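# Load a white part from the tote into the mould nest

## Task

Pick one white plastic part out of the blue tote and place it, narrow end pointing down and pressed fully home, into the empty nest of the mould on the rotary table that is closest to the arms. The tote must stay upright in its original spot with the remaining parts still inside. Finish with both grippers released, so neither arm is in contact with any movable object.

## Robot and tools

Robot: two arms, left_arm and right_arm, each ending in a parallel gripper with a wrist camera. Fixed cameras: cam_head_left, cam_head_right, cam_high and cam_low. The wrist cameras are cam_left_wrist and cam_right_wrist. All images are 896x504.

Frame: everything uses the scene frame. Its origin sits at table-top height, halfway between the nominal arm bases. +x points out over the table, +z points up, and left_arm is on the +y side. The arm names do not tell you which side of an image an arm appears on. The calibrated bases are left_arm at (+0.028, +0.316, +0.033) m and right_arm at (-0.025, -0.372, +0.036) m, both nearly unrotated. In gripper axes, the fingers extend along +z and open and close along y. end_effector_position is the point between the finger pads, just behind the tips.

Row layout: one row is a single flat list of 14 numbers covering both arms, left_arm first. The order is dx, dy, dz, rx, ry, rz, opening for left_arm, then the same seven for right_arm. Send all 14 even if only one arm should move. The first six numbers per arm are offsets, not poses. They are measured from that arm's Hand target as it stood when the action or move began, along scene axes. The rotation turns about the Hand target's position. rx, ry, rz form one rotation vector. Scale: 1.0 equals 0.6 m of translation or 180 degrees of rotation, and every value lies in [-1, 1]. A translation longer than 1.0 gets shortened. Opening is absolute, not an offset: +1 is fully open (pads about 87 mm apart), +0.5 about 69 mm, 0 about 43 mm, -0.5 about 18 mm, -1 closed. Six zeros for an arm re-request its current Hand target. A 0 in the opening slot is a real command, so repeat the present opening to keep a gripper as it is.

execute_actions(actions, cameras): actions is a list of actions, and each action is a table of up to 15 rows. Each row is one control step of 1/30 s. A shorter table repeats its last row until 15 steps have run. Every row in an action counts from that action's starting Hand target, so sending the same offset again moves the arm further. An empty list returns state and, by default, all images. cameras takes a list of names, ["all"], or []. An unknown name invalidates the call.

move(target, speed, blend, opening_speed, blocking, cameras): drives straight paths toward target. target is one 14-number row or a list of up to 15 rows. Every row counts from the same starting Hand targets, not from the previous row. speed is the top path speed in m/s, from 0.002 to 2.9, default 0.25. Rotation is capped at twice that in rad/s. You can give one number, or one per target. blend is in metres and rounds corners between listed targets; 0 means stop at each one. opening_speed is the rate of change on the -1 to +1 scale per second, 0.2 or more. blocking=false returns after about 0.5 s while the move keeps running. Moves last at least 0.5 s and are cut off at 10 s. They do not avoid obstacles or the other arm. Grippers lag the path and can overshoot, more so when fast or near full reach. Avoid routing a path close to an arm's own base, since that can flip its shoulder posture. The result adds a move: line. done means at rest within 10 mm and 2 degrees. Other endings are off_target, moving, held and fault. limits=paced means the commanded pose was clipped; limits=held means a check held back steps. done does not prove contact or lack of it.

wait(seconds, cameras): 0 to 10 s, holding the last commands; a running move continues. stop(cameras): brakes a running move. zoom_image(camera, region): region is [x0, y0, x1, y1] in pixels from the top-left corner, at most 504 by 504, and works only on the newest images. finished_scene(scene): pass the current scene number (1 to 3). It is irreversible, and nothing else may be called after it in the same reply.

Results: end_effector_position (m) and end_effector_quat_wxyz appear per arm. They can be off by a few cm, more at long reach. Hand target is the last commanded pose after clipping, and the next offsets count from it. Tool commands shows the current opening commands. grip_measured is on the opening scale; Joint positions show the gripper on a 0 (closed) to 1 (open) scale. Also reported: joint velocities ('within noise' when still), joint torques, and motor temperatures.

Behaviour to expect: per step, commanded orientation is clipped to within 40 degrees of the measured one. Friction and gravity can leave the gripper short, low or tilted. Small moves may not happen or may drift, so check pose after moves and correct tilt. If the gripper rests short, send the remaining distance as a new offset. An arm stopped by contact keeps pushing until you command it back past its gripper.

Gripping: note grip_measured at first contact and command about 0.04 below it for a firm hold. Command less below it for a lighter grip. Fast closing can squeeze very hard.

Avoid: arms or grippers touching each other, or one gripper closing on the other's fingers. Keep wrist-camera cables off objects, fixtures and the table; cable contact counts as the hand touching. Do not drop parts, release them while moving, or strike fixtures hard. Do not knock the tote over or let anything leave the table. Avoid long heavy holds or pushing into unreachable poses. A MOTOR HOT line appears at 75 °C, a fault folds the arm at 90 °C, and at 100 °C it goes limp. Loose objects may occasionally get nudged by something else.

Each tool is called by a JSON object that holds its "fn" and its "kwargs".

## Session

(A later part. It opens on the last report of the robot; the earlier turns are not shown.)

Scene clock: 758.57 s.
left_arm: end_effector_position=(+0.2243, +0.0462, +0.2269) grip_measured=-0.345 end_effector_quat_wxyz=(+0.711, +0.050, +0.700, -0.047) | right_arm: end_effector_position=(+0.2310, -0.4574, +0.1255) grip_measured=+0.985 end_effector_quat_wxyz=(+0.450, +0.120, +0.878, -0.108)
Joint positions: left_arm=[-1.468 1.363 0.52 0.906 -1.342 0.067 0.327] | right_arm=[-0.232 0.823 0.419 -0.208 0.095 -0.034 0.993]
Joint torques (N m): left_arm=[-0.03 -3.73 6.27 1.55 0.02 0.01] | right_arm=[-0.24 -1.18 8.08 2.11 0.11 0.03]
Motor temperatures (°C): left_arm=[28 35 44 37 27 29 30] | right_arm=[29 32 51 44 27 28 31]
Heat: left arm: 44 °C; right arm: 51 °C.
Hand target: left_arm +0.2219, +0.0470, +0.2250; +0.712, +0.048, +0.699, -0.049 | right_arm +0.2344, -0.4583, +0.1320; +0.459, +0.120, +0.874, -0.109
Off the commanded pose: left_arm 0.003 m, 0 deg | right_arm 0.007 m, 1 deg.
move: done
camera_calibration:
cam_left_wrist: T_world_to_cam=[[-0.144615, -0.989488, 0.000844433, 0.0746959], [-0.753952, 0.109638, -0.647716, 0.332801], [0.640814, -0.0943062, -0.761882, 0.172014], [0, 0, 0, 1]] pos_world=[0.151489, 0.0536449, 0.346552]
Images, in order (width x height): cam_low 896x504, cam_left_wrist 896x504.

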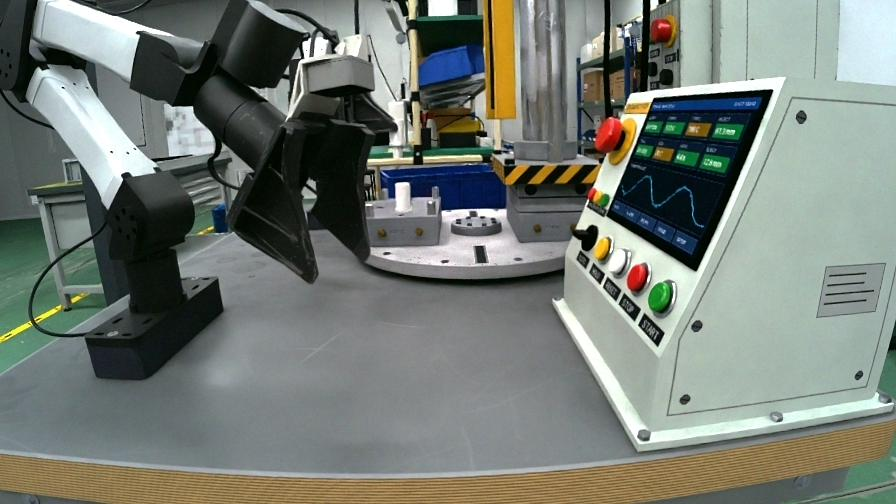

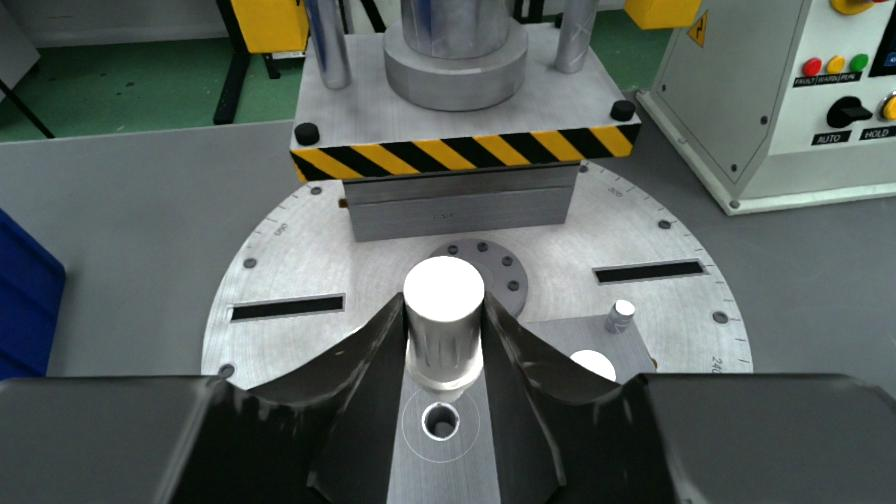

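{"fn": "move", "kwargs": {"target": [0.034, 0.0017, -0.085, -0.0005, -0.0035, 0, -0.45, 0, 0, 0, 0, 0, 0, 1], "speed": 0.08, "cameras": ["cam_left_wrist", "cam_low"]}}

{"fn": "zoom_image", "kwargs": {"camera": "cam_left_wrist", "region": [385, 225, 505, 504]}}

{"fn": "zoom_image", "kwargs": {"camera": "cam_low", "region": [365, 120, 445, 230]}}

Scene clock: 795.57 s.
left_arm: end_effector_position=(+0.2409, +0.0495, +0.1739) grip_measured=-0.345 end_effector_quat_wxyz=(+0.711, +0.054, +0.700, -0.036) | right_arm: end_effector_position=(+0.2310, -0.4574, +0.1255) grip_measured=+0.985 end_effector_quat_wxyz=(+0.450, +0.120, +0.878, -0.108)
Joint positions: left_arm=[-1.402 1.575 0.417 1.204 -1.286 0.072 0.327] | right_arm=[-0.232 0.823 0.419 -0.208 0.095 -0.034 0.993]
Joint torques (N m): left_arm=[1.21 -3.64 4.98 1.94 0.28 -0.01] | right_arm=[-0.24 -1.22 8.25 2.12 0.08 0.01]
Heat: left arm: 43 °C; right arm: 51 °C.
Hand target: left_arm +0.2423, +0.0480, +0.1740; +0.715, +0.048, +0.695, -0.049 | right_arm +0.2344, -0.4583, +0.1320; +0.459, +0.120, +0.874, -0.109
Off the commanded pose: left_arm 0.002 m, 2 deg | right_arm 0.007 m, 1 deg.
move: done
camera_calibration:
cam_left_wrist: T_world_to_cam=[[-0.135032, -0.990632, -0.0203698, 0.081702], [-0.753933, 0.116064, -0.646618, 0.310105], [0.642925, -0.0719568, -0.762542, 0.119808], [0, 0, 0, 1]] pos_world=[0.167803, 0.0535657, 0.293543]
Images, in order (width x height): cam_low 896x504, cam_left_wrist 896x504.

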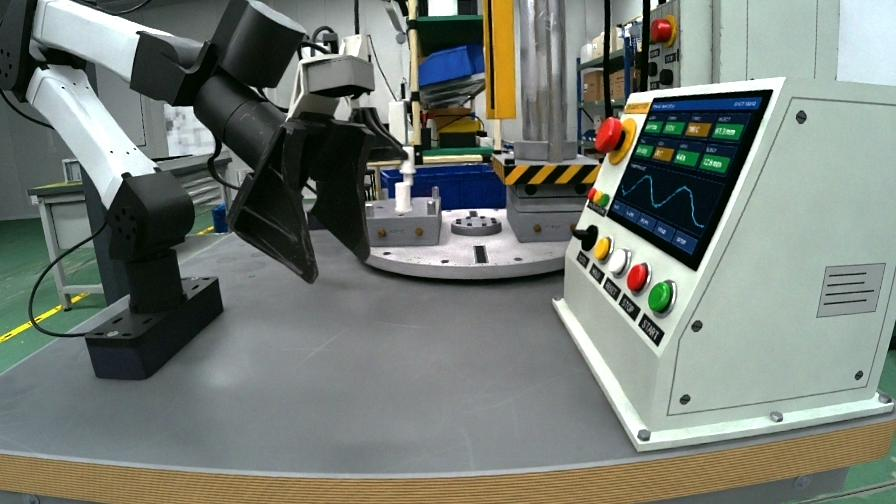

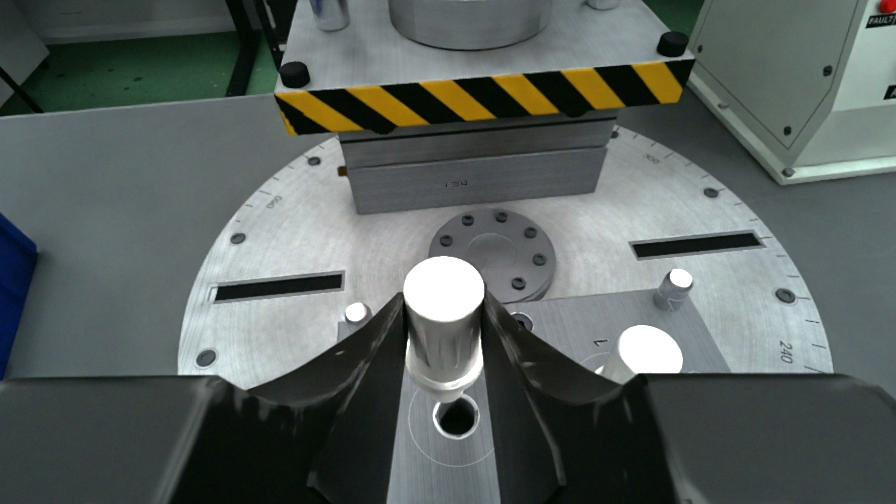

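Scaled by 1.806 from the camera's 896x504 image, which has a finer 1280x720 frame.

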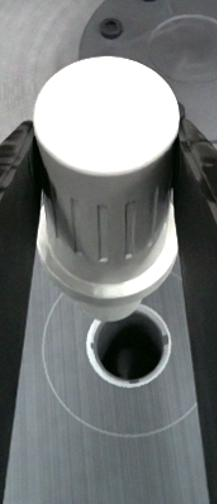

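Scaled by 4.582 from the camera's 896x504 image, which has a finer 1280x720 frame.

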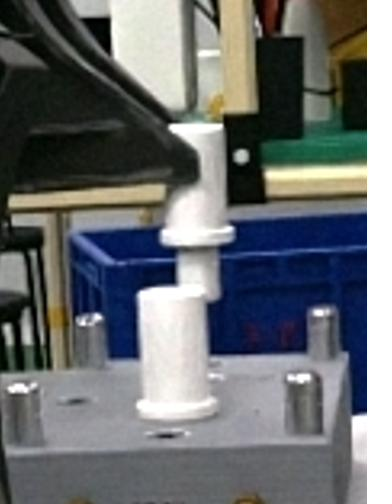

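{"fn": "move", "kwargs": {"target": [0, -0.0055, -0.035, 0, 0, 0, -0.45, 0, 0, 0, 0, 0, 0, 1], "speed": 0.06, "cameras": ["cam_left_wrist", "cam_low"]}}

{"fn": "zoom_image", "kwargs": {"camera": "cam_left_wrist", "region": [385, 225, 505, 504]}}

{"fn": "zoom_image", "kwargs": {"camera": "cam_low", "region": [365, 120, 445, 230]}}

Scene clock: 841.07 s.
left_arm: end_effector_position=(+0.2412, +0.0466, +0.1503) grip_measured=-0.345 end_effector_quat_wxyz=(+0.708, +0.063, +0.703, -0.028) | right_arm: end_effector_position=(+0.2310, -0.4574, +0.1255) grip_measured=+0.985 end_effector_quat_wxyz=(+0.450, +0.120, +0.878, -0.108)
Joint positions: left_arm=[-1.402 1.689 0.406 1.296 -1.286 0.061 0.327] | right_arm=[-0.232 0.823 0.419 -0.208 0.095 -0.034 0.993]
Joint torques (N m): left_arm=[1.1 -3.99 4.3 2.19 0.24 0.02] | right_arm=[-0.39 -1.16 8.12 2.14 0.07 0]
Heat: left arm: 42 °C; right arm: 52 °C.
Hand target: left_arm +0.2423, +0.0447, +0.1530; +0.715, +0.048, +0.695, -0.049 | right_arm +0.2344, -0.4583, +0.1320; +0.459, +0.120, +0.874, -0.109
Off the commanded pose: left_arm 0.003 m, 3 deg | right_arm 0.007 m, 1 deg.
move: off_target (left_arm)
camera_calibration:
cam_left_wrist: T_world_to_cam=[[-0.13568, -0.989852, -0.042232, 0.0817987], [-0.758187, 0.131176, -0.638706, 0.294519], [0.637765, -0.05464, -0.768291, 0.102735], [0, 0, 0, 1]] pos_world=[0.168878, 0.0479483, 0.270497]
Images, in order (width x height): cam_low 896x504, cam_left_wrist 896x504.

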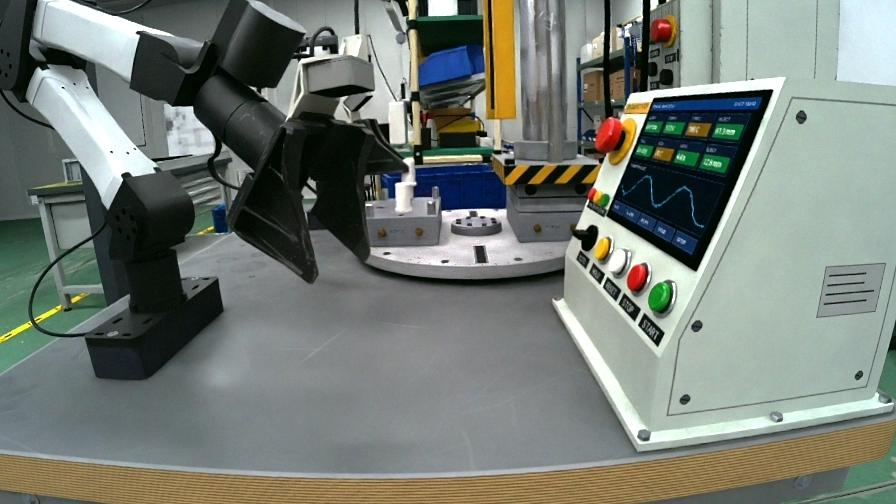

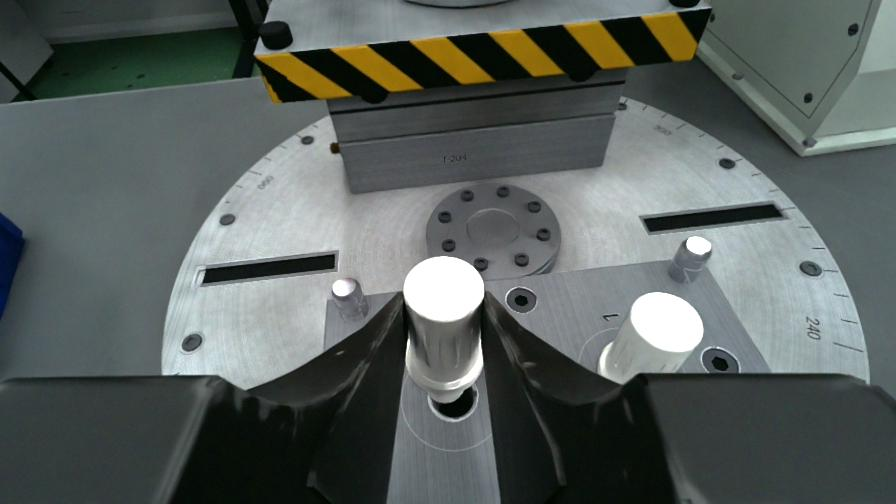

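Scaled by 1.806 from the camera's 896x504 image, which has a finer 1280x720 frame.

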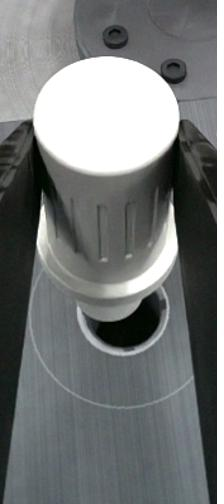

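Scaled by 4.582 from the camera's 896x504 image, which has a finer 1280x720 frame.

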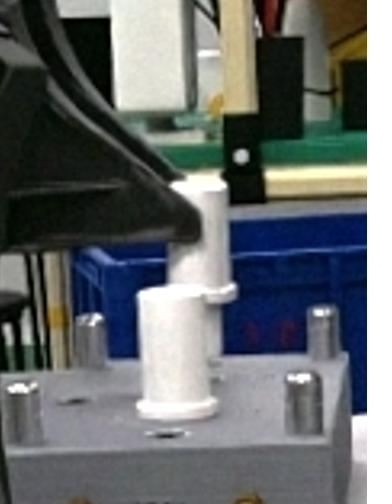

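{"fn": "move", "kwargs": {"target": [0, 0, 0, -0.0135, 0.0018, 0, -0.45, 0, 0, 0, 0, 0, 0, 1], "speed": 0.1, "cameras": ["cam_left_wrist"]}}

{"fn": "zoom_image", "kwargs": {"camera": "cam_left_wrist", "region": [385, 225, 505, 504]}}

Scene clock: 850.50 s.
left_arm: end_effector_position=(+0.2408, +0.0472, +0.1487) grip_measured=-0.345 end_effector_quat_wxyz=(+0.707, +0.056, +0.704, -0.035) | right_arm: end_effector_position=(+0.2310, -0.4574, +0.1255) grip_measured=+0.985 end_effector_quat_wxyz=(+0.450, +0.120, +0.878, -0.108)
Joint positions: left_arm=[-1.402 1.689 0.399 1.296 -1.286 0.036 0.327] | right_arm=[-0.232 0.823 0.419 -0.208 0.095 -0.034 0.993]
Joint torques (N m): left_arm=[1.22 -4.34 4.34 2.18 0.24 -0.17] | right_arm=[-0.35 -1.26 8.14 2.14 0.06 0.02]
Heat: left arm: 42 °C; right arm: 52 °C.
Hand target: left_arm +0.2423, +0.0447, +0.1530; +0.714, +0.032, +0.696, -0.064 | right_arm +0.2344, -0.4583, +0.1320; +0.459, +0.120, +0.874, -0.109
Off the commanded pose: left_arm 0.005 m, 4 deg | right_arm 0.007 m, 1 deg.
move: off_target (left_arm)
camera_calibration:
cam_left_wrist: T_world_to_cam=[[-0.135859, -0.990464, -0.0228623, 0.0794996], [-0.760827, 0.119085, -0.637936, 0.294155], [0.634575, -0.0692747, -0.76975, 0.103438], [0, 0, 0, 1]] pos_world=[0.168963, 0.0508777, 0.269091]
Images, in order (width x height): cam_left_wrist 896x504.

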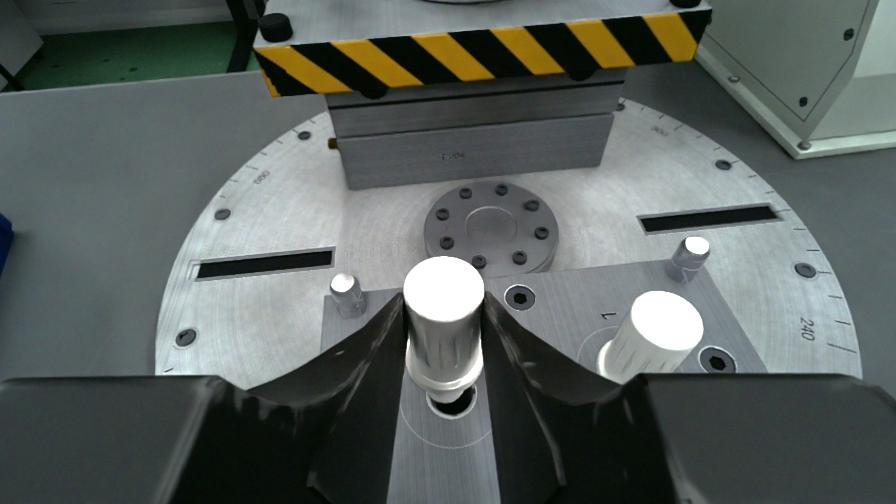

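Scaled by 1.806 from the camera's 896x504 image, which has a finer 1280x720 frame.

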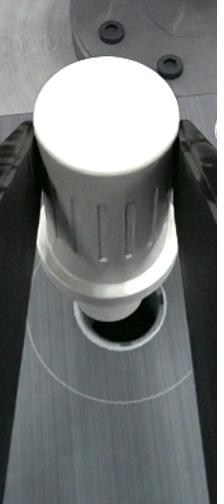

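{"fn": "move", "kwargs": {"target": [-0.001, -0.002, -0.005, -0.0085, 0.0011, 0, -0.45, 0, 0, 0, 0, 0, 0, 1], "speed": 0.1, "cameras": ["cam_left_wrist", "cam_low"]}}

{"fn": "zoom_image", "kwargs": {"camera": "cam_left_wrist", "region": [385, 325, 505, 454]}}

{"fn": "zoom_image", "kwargs": {"camera": "cam_low", "region": [390, 155, 430, 215]}}

Scene clock: 877.40 s.
left_arm: end_effector_position=(+0.2407, +0.0455, +0.1472) grip_measured=-0.345 end_effector_quat_wxyz=(+0.706, +0.045, +0.705, -0.046) | right_arm: end_effector_position=(+0.2310, -0.4574, +0.1255) grip_measured=+0.985 end_effector_quat_wxyz=(+0.450, +0.120, +0.878, -0.108)
Joint positions: left_arm=[-1.402 1.698 0.399 1.306 -1.286 0.004 0.327] | right_arm=[-0.232 0.823 0.419 -0.208 0.095 -0.034 0.993]
Joint torques (N m): left_arm=[1.07 -4.03 4.08 2.21 0.2 -0.16] | right_arm=[-0.38 -1.26 8.16 2.13 0.1 0.02]
Heat: left arm: 42 °C; right arm: 52 °C.
Hand target: left_arm +0.2417, +0.0435, +0.1500; +0.714, +0.023, +0.696, -0.073 | right_arm +0.2344, -0.4583, +0.1320; +0.459, +0.120, +0.874, -0.109
Off the commanded pose: left_arm 0.004 m, 4 deg | right_arm 0.007 m, 1 deg.
move: off_target (left_arm)
camera_calibration:
cam_left_wrist: T_world_to_cam=[[-0.135964, -0.990675, 0.00873828, 0.0731525], [-0.76338, 0.0991392, -0.638296, 0.29496], [0.631478, -0.0934561, -0.769741, 0.104145], [0, 0, 0, 1]] pos_world=[0.169348, 0.0529612, 0.267798]
Images, in order (width x height): cam_low 896x504, cam_left_wrist 896x504.

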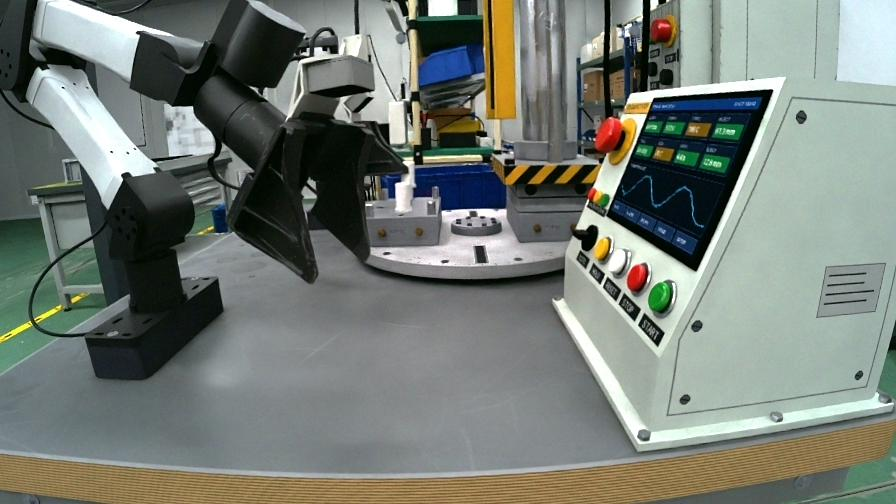

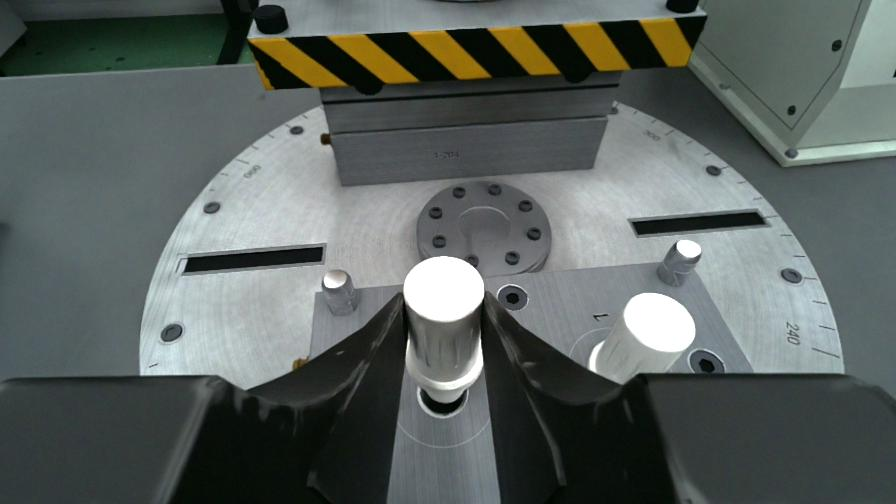

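Scaled by 3.907 from the camera's 896x504 image, which has a finer 1280x720 frame.

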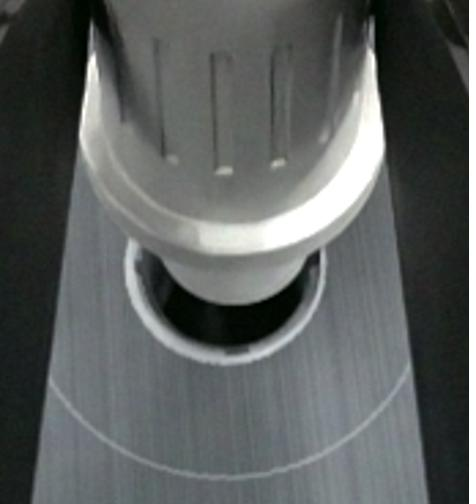

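Scaled by 8.400 from the camera's 896x504 image, which has a finer 1280x720 frame.

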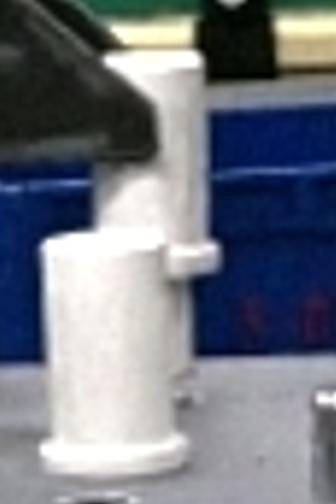

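{"fn": "move", "kwargs": {"target": [0.001, 0.002, -0.0167, 0, 0, 0, -0.45, 0, 0, 0, 0, 0, 0, 1], "speed": 0.05, "cameras": ["cam_left_wrist", "cam_low"]}}

{"fn": "zoom_image", "kwargs": {"camera": "cam_left_wrist", "region": [385, 325, 505, 454]}}

{"fn": "zoom_image", "kwargs": {"camera": "cam_low", "region": [390, 155, 430, 215]}}

Scene clock: 908.00 s.
left_arm: end_effector_position=(+0.2402, +0.0466, +0.1354) grip_measured=-0.345 end_effector_quat_wxyz=(+0.704, +0.045, +0.707, -0.047) | right_arm: end_effector_position=(+0.2310, -0.4574, +0.1255) grip_measured=+0.985 end_effector_quat_wxyz=(+0.450, +0.120, +0.878, -0.108)
Joint positions: left_arm=[-1.402 1.747 0.385 1.35 -1.284 -0.015 0.327] | right_arm=[-0.232 0.823 0.419 -0.208 0.095 -0.034 0.993]
Joint torques (N m): left_arm=[1.36 -4.11 3.95 2.3 0.2 -0.06] | right_arm=[-0.43 -1.33 8.16 2.15 0.08 0.03]
Heat: left arm: 41 °C; right arm: 52 °C.
Hand target: left_arm +0.2423, +0.0446, +0.1400; +0.714, +0.023, +0.696, -0.073 | right_arm +0.2344, -0.4583, +0.1320; +0.459, +0.120, +0.874, -0.109
Off the commanded pose: left_arm 0.005 m, 4 deg | right_arm 0.007 m, 1 deg.
move: off_target (left_arm)
camera_calibration:
cam_left_wrist: T_world_to_cam=[[-0.138142, -0.990369, 0.00923533, 0.0746815], [-0.766694, 0.10103, -0.634014, 0.287047], [0.626975, -0.0946645, -0.773267, 0.0970829], [0, 0, 0, 1]] pos_world=[0.169525, 0.0541522, 0.256373]
Images, in order (width x height): cam_low 896x504, cam_left_wrist 896x504.

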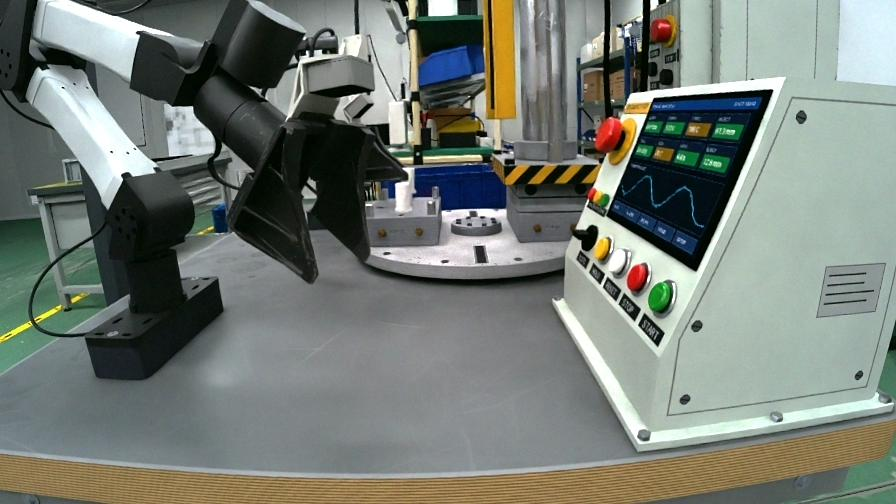

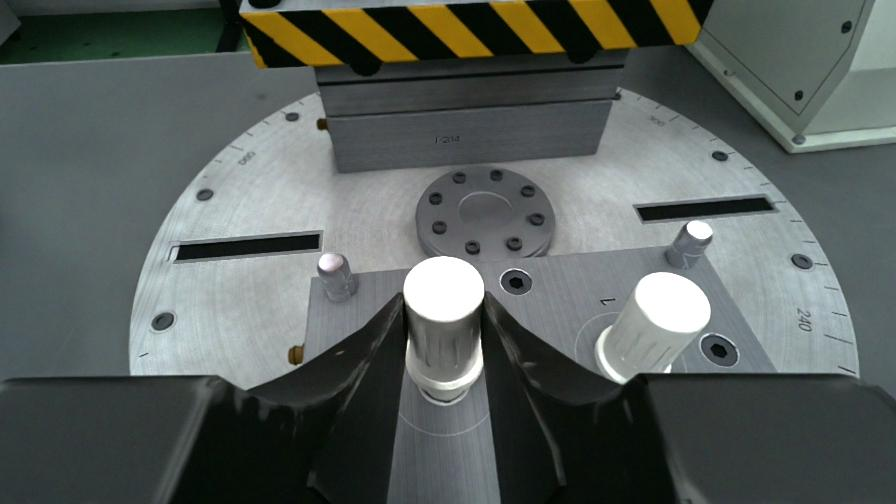

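Scaled by 3.907 from the camera's 896x504 image, which has a finer 1280x720 frame.

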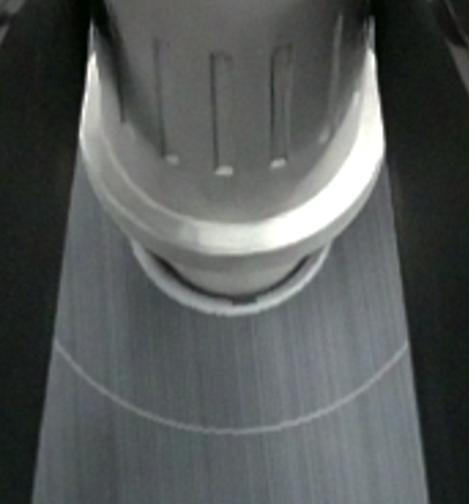

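Scaled by 8.400 from the camera's 896x504 image, which has a finer 1280x720 frame.

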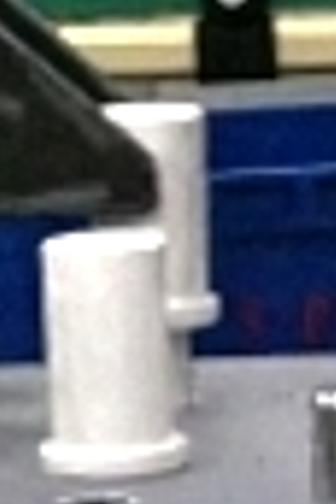

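{"fn": "move", "kwargs": {"target": [0.0033, -0.0008, 0, 0, 0, 0, -0.45, 0, 0, 0, 0, 0, 0, 1], "speed": 0.02}}

Scene clock: 939.07 s.
left_arm: end_effector_position=(+0.2420, +0.0472, +0.1345) grip_measured=-0.345 end_effector_quat_wxyz=(+0.704, +0.044, +0.707, -0.046) | right_arm: end_effector_position=(+0.2310, -0.4574, +0.1255) grip_measured=+0.985 end_effector_quat_wxyz=(+0.450, +0.120, +0.878, -0.108)
Joint positions: left_arm=[-1.395 1.754 0.385 1.358 -1.28 -0.015 0.327] | right_arm=[-0.232 0.823 0.419 -0.208 0.095 -0.034 0.993]
Joint torques (N m): left_arm=[1.37 -4.15 4.15 2.34 0.25 -0.01] | right_arm=[-0.34 -1.18 8.14 2.13 0.07 0.01]
Motor temperatures (°C): left_arm=[28 34 40 42 27 29 30] | right_arm=[29 32 52 45 27 28 31]
Heat: left arm: 42 °C; right arm: 52 °C.
Hand target: left_arm +0.2443, +0.0442, +0.1401; +0.714, +0.023, +0.696, -0.073 | right_arm +0.2344, -0.4583, +0.1320; +0.459, +0.120, +0.874, -0.109
Off the commanded pose: left_arm 0.007 m, 4 deg | right_arm 0.007 m, 1 deg.
move: off_target (left_arm)

{"fn": "execute_actions", "kwargs": {"actions": [], "cameras": ["cam_left_wrist", "cam_low"]}}

{"fn": "zoom_image", "kwargs": {"camera": "cam_left_wrist", "region": [385, 325, 505, 454]}}

{"fn": "zoom_image", "kwargs": {"camera": "cam_low", "region": [390, 155, 430, 215]}}

Scene clock: 943.40 s.
left_arm: end_effector_position=(+0.2420, +0.0472, +0.1345) grip_measured=-0.345 end_effector_quat_wxyz=(+0.704, +0.044, +0.707, -0.046) | right_arm: end_effector_position=(+0.2310, -0.4574, +0.1255) grip_measured=+0.985 end_effector_quat_wxyz=(+0.450, +0.120, +0.878, -0.108)
Joint positions: left_arm=[-1.395 1.754 0.385 1.358 -1.28 -0.015 0.327] | right_arm=[-0.232 0.823 0.419 -0.208 0.095 -0.034 0.993]
Joint velocities: within noise
Joint torques (N m): left_arm=[1.37 -4.15 4.16 2.34 0.24 0] | right_arm=[-0.35 -1.31 8.13 2.16 0.07 0.01]
Motor temperatures (°C): left_arm=[28 34 40 43 27 29 30] | right_arm=[29 32 52 45 27 28 31]
Heat: left arm: 43 °C; right arm: 52 °C.
Hand target: left_arm +0.2443, +0.0442, +0.1400; +0.714, +0.022, +0.696, -0.073 | right_arm +0.2344, -0.4583, +0.1320; +0.459, +0.120, +0.874, -0.109
Tool commands: left_gripper/opening=-0.45 right_gripper/opening=+1.0
Off the commanded pose: left_arm 0.007 m, 4 deg | right_arm 0.007 m, 1 deg.
camera_calibration:
cam_left_wrist: T_world_to_cam=[[-0.134798, -0.990823, 0.00998806, 0.0747056], [-0.766913, 0.0979421, -0.634234, 0.28807], [0.627435, -0.0931532, -0.773077, 0.0950959], [0, 0, 0, 1]] pos_world=[0.171329, 0.0546643, 0.255474]
Images, in order (width x height): cam_low 896x504, cam_left_wrist 896x504.

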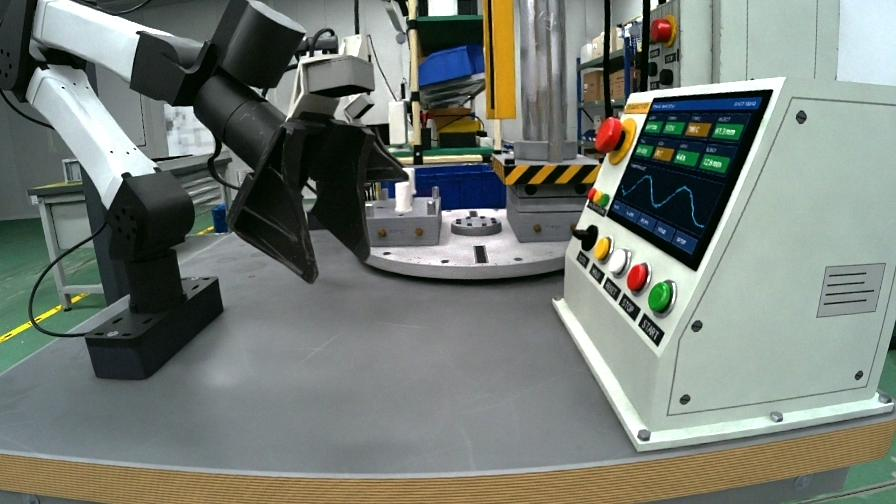

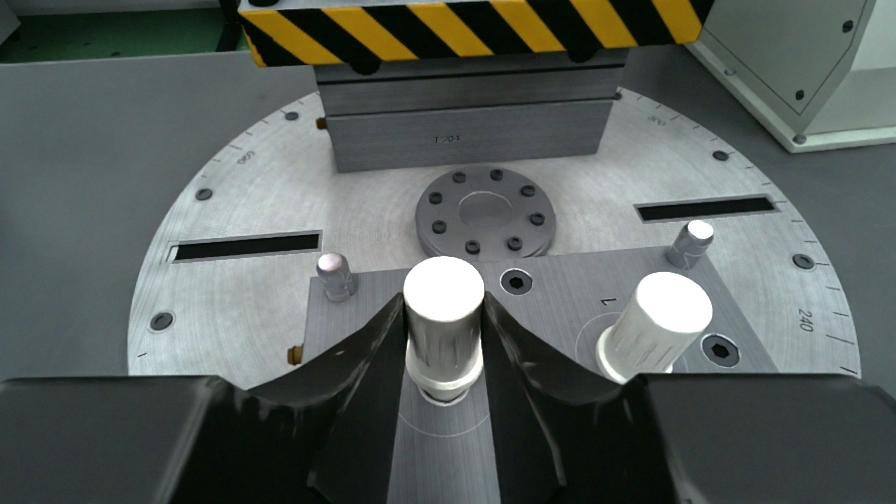

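Scaled by 3.907 from the camera's 896x504 image, which has a finer 1280x720 frame.

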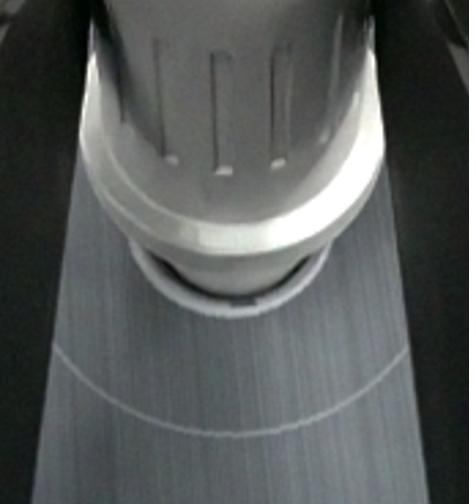

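Scaled by 8.400 from the camera's 896x504 image, which has a finer 1280x720 frame.

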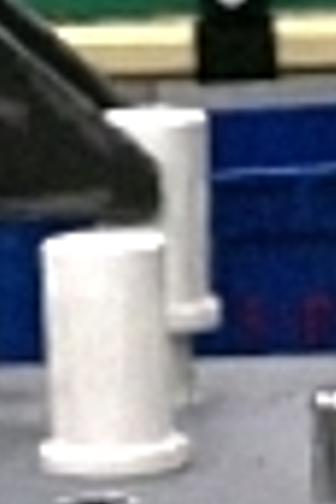

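{"fn": "move", "kwargs": {"target": [0.0033, -0.0015, 0.0008, 0, 0, 0, -0.45, 0, 0, 0, 0, 0, 0, 1], "speed": 0.02, "cameras": ["cam_left_wrist", "cam_low"]}}

{"fn": "zoom_image", "kwargs": {"camera": "cam_left_wrist", "region": [385, 325, 505, 454]}}

{"fn": "zoom_image", "kwargs": {"camera": "cam_low", "region": [390, 155, 430, 215]}}

Scene clock: 974.17 s.
left_arm: end_effector_position=(+0.2427, +0.0470, +0.1345) grip_measured=-0.345 end_effector_quat_wxyz=(+0.704, +0.046, +0.707, -0.046) | right_arm: end_effector_position=(+0.2310, -0.4574, +0.1255) grip_measured=+0.985 end_effector_quat_wxyz=(+0.450, +0.120, +0.878, -0.108)
Joint positions: left_arm=[-1.392 1.754 0.385 1.357 -1.275 -0.013 0.327] | right_arm=[-0.232 0.823 0.419 -0.208 0.095 -0.034 0.993]
Joint torques (N m): left_arm=[1.7 -4.04 4.64 2.34 0.26 -0.02] | right_arm=[-0.18 -1.29 8.1 2.14 0.07 0]
Heat: left arm: 46 °C; right arm: 52 °C.
Hand target: left_arm +0.2463, +0.0433, +0.1405; +0.714, +0.023, +0.696, -0.073 | right_arm +0.2344, -0.4583, +0.1320; +0.459, +0.120, +0.874, -0.109
Off the commanded pose: left_arm 0.008 m, 4 deg | right_arm 0.007 m, 1 deg.
move: off_target (left_arm)
camera_calibration:
cam_left_wrist: T_world_to_cam=[[-0.137094, -0.990528, 0.00774654, 0.0754531], [-0.766608, 0.101143, -0.6341, 0.288311], [0.62731, -0.0928699, -0.773213, 0.0945919], [0, 0, 0, 1]] pos_world=[0.172027, 0.0543624, 0.255373]
Images, in order (width x height): cam_low 896x504, cam_left_wrist 896x504.

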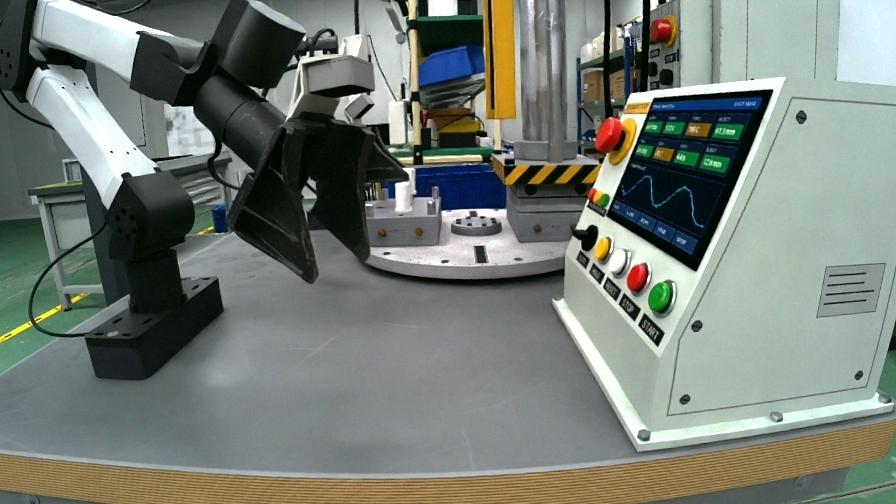

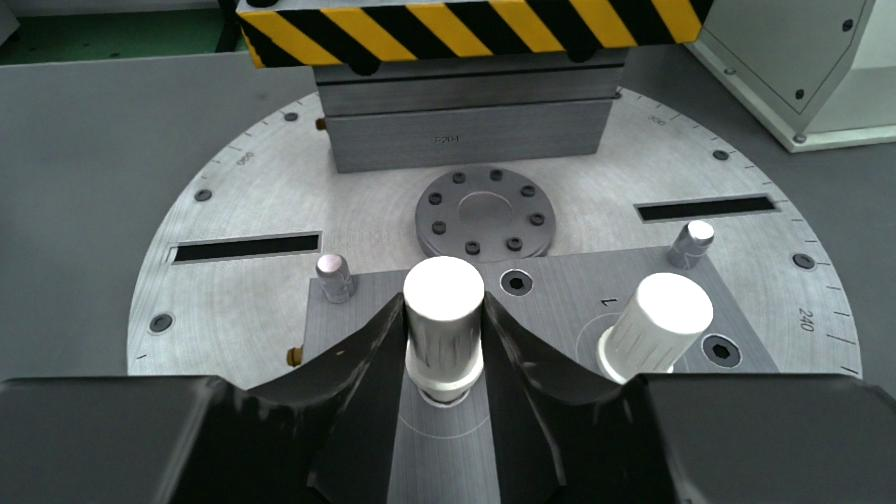

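Scaled by 3.907 from the camera's 896x504 image, which has a finer 1280x720 frame.

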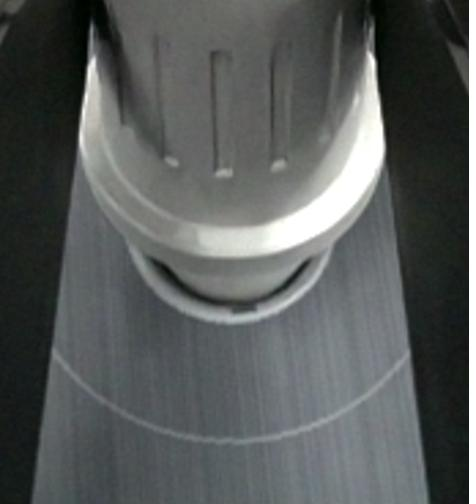

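Scaled by 8.400 from the camera's 896x504 image, which has a finer 1280x720 frame.

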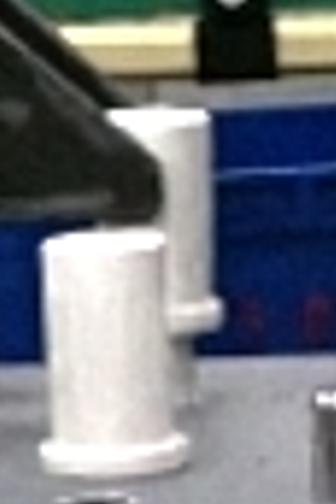

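{"fn": "move", "kwargs": {"target": [0, 0.0025, -0.0135, 0, 0, 0, -0.45, 0, 0, 0, 0, 0, 0, 1], "speed": 0.025, "cameras": ["cam_left_wrist", "cam_low"]}}

{"fn": "zoom_image", "kwargs": {"camera": "cam_left_wrist", "region": [385, 325, 505, 454]}}

{"fn": "zoom_image", "kwargs": {"camera": "cam_low", "region": [390, 155, 430, 215]}}

Scene clock: 986.93 s.
left_arm: end_effector_position=(+0.2426, +0.0467, +0.1268) grip_measured=-0.345 end_effector_quat_wxyz=(+0.703, +0.051, +0.708, -0.043) | right_arm: end_effector_position=(+0.2310, -0.4574, +0.1255) grip_measured=+0.985 end_effector_quat_wxyz=(+0.450, +0.120, +0.878, -0.108)
Joint positions: left_arm=[-1.392 1.788 0.381 1.379 -1.271 -0.015 0.327] | right_arm=[-0.232 0.823 0.419 -0.208 0.095 -0.034 0.993]
Joint torques (N m): left_arm=[1.85 -4.19 3.82 2.4 0.22 -0.11] | right_arm=[-0.42 -1.28 8.18 2.14 0.1 0.05]
Heat: left arm: 47 °C; right arm: 52 °C.
Hand target: left_arm +0.2463, +0.0449, +0.1323; +0.714, +0.023, +0.696, -0.073 | right_arm +0.2344, -0.4583, +0.1320; +0.459, +0.120, +0.874, -0.109
Off the commanded pose: left_arm 0.007 m, 5 deg | right_arm 0.007 m, 1 deg.
move: off_target (left_arm)
camera_calibration:
cam_left_wrist: T_world_to_cam=[[-0.140799, -0.990028, -0.0044747, 0.0776245], [-0.768119, 0.112089, -0.63042, 0.282737], [0.624635, -0.0853256, -0.776241, 0.0894804], [0, 0, 0, 1]] pos_world=[0.172213, 0.0527935, 0.248049]
Images, in order (width x height): cam_low 896x504, cam_left_wrist 896x504.

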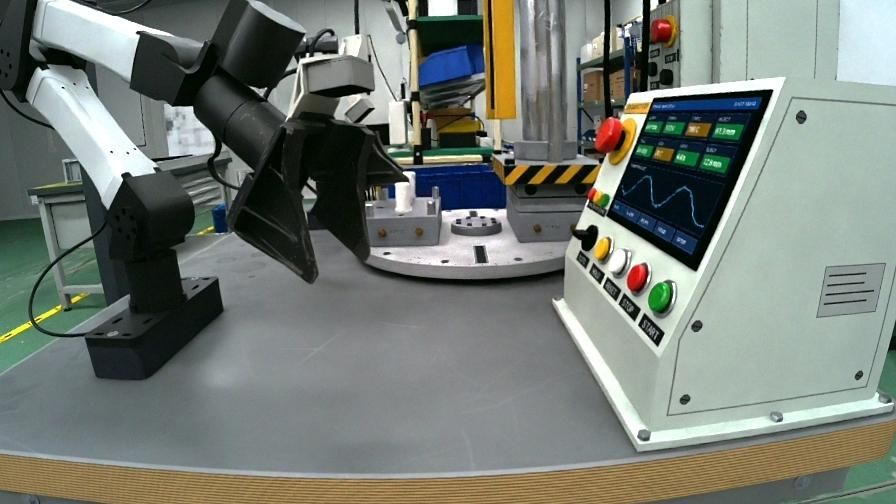

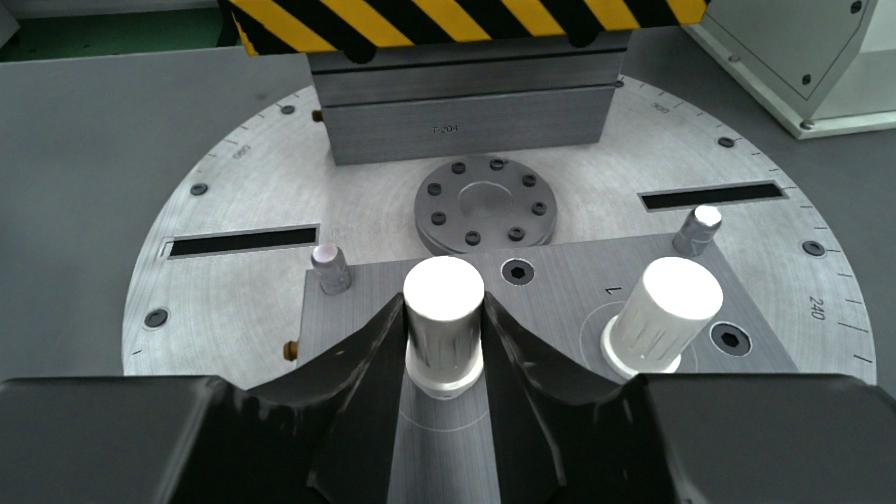

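Scaled by 3.907 from the camera's 896x504 image, which has a finer 1280x720 frame.

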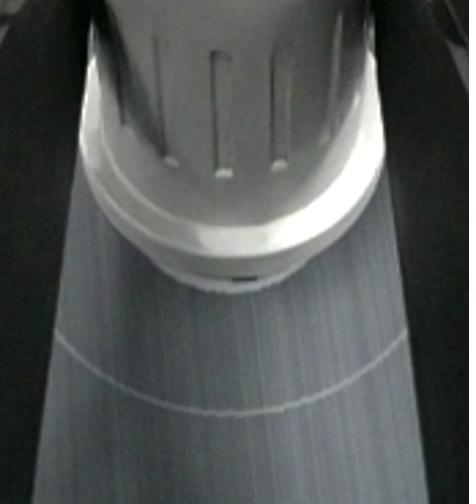

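Scaled by 8.400 from the camera's 896x504 image, which has a finer 1280x720 frame.

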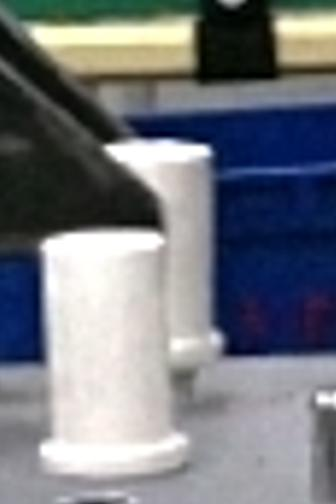

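{"fn": "move", "kwargs": {"target": [0, 0, -0.0167, 0, 0, 0, -0.45, 0, 0, 0, 0, 0, 0, 1], "speed": 0.025, "cameras": ["cam_left_wrist", "cam_low"]}}

{"fn": "zoom_image", "kwargs": {"camera": "cam_left_wrist", "region": [385, 325, 505, 454]}}

{"fn": "zoom_image", "kwargs": {"camera": "cam_low", "region": [350, 135, 450, 235]}}

Scene clock: 1000.37 s.
left_arm: end_effector_position=(+0.2431, +0.0471, +0.1227) grip_measured=-0.345 end_effector_quat_wxyz=(+0.703, +0.043, +0.708, -0.046) | right_arm: end_effector_position=(+0.2310, -0.4574, +0.1255) grip_measured=+0.985 end_effector_quat_wxyz=(+0.450, +0.120, +0.878, -0.108)
Joint positions: left_arm=[-1.391 1.819 0.379 1.419 -1.277 -0.024 0.327] | right_arm=[-0.232 0.823 0.419 -0.208 0.095 -0.034 0.993]
Joint torques (N m): left_arm=[1.73 -2.59 3.4 2.45 0.3 -0.13] | right_arm=[-0.38 -1.35 8.21 2.11 0.08 0.01]
Heat: left arm: 47 °C; right arm: 52 °C.
Hand target: left_arm +0.2463, +0.0448, +0.1223; +0.714, +0.023, +0.696, -0.073 | right_arm +0.2344, -0.4583, +0.1320; +0.459, +0.120, +0.874, -0.109
Off the commanded pose: left_arm 0.004 m, 4 deg | right_arm 0.007 m, 1 deg.
move: off_target (left_arm)
camera_calibration:
cam_left_wrist: T_world_to_cam=[[-0.133622, -0.990978, 0.0103777, 0.0745262], [-0.768739, 0.0970353, -0.632158, 0.28165], [0.625448, -0.0924478, -0.77477, 0.0859456], [0, 0, 0, 1]] pos_world=[0.172719, 0.0544693, 0.243862]
Images, in order (width x height): cam_low 896x504, cam_left_wrist 896x504.

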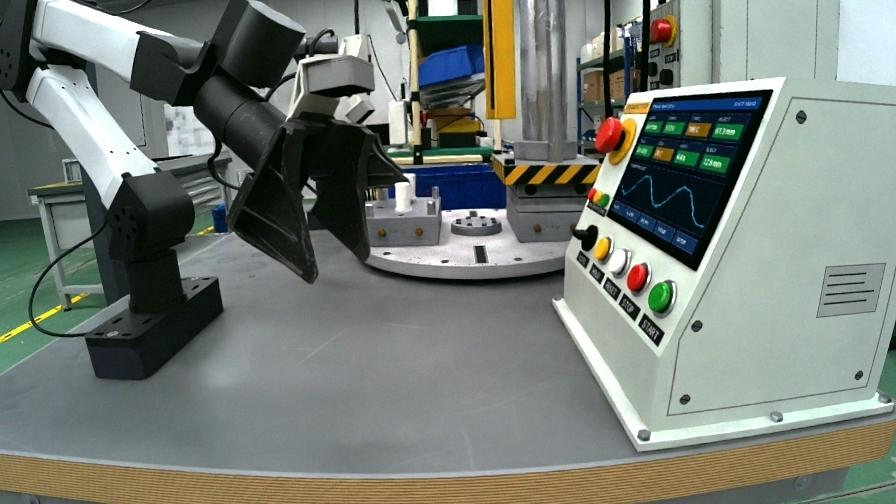

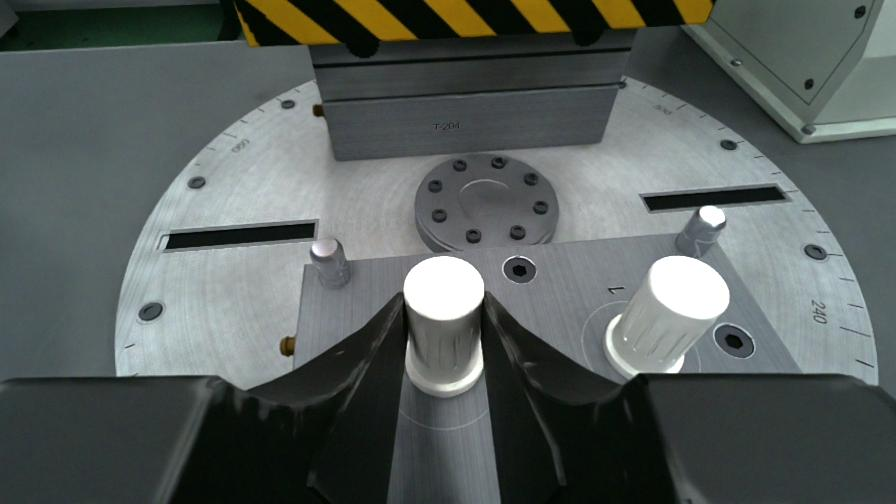

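Scaled by 3.907 from the camera's 896x504 image, which has a finer 1280x720 frame.

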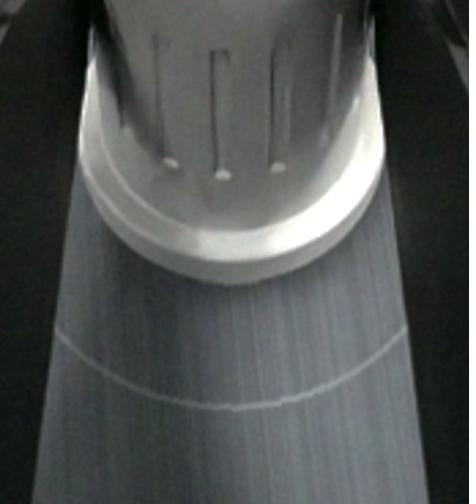

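Scaled by 5.040 from the camera's 896x504 image, which has a finer 1280x720 frame.

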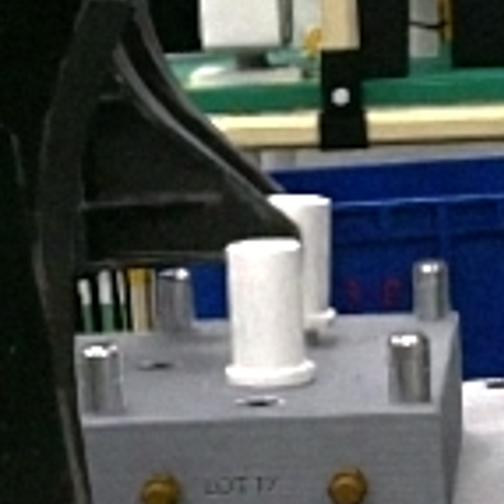

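{"fn": "zoom_image", "kwargs": {"camera": "cam_low", "region": [392, 165, 432, 215]}}

Scaled by 10.080 from the camera's 896x504 image, which has a finer 1280x720 frame.

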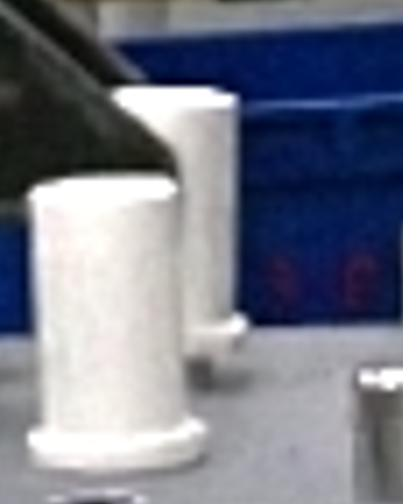

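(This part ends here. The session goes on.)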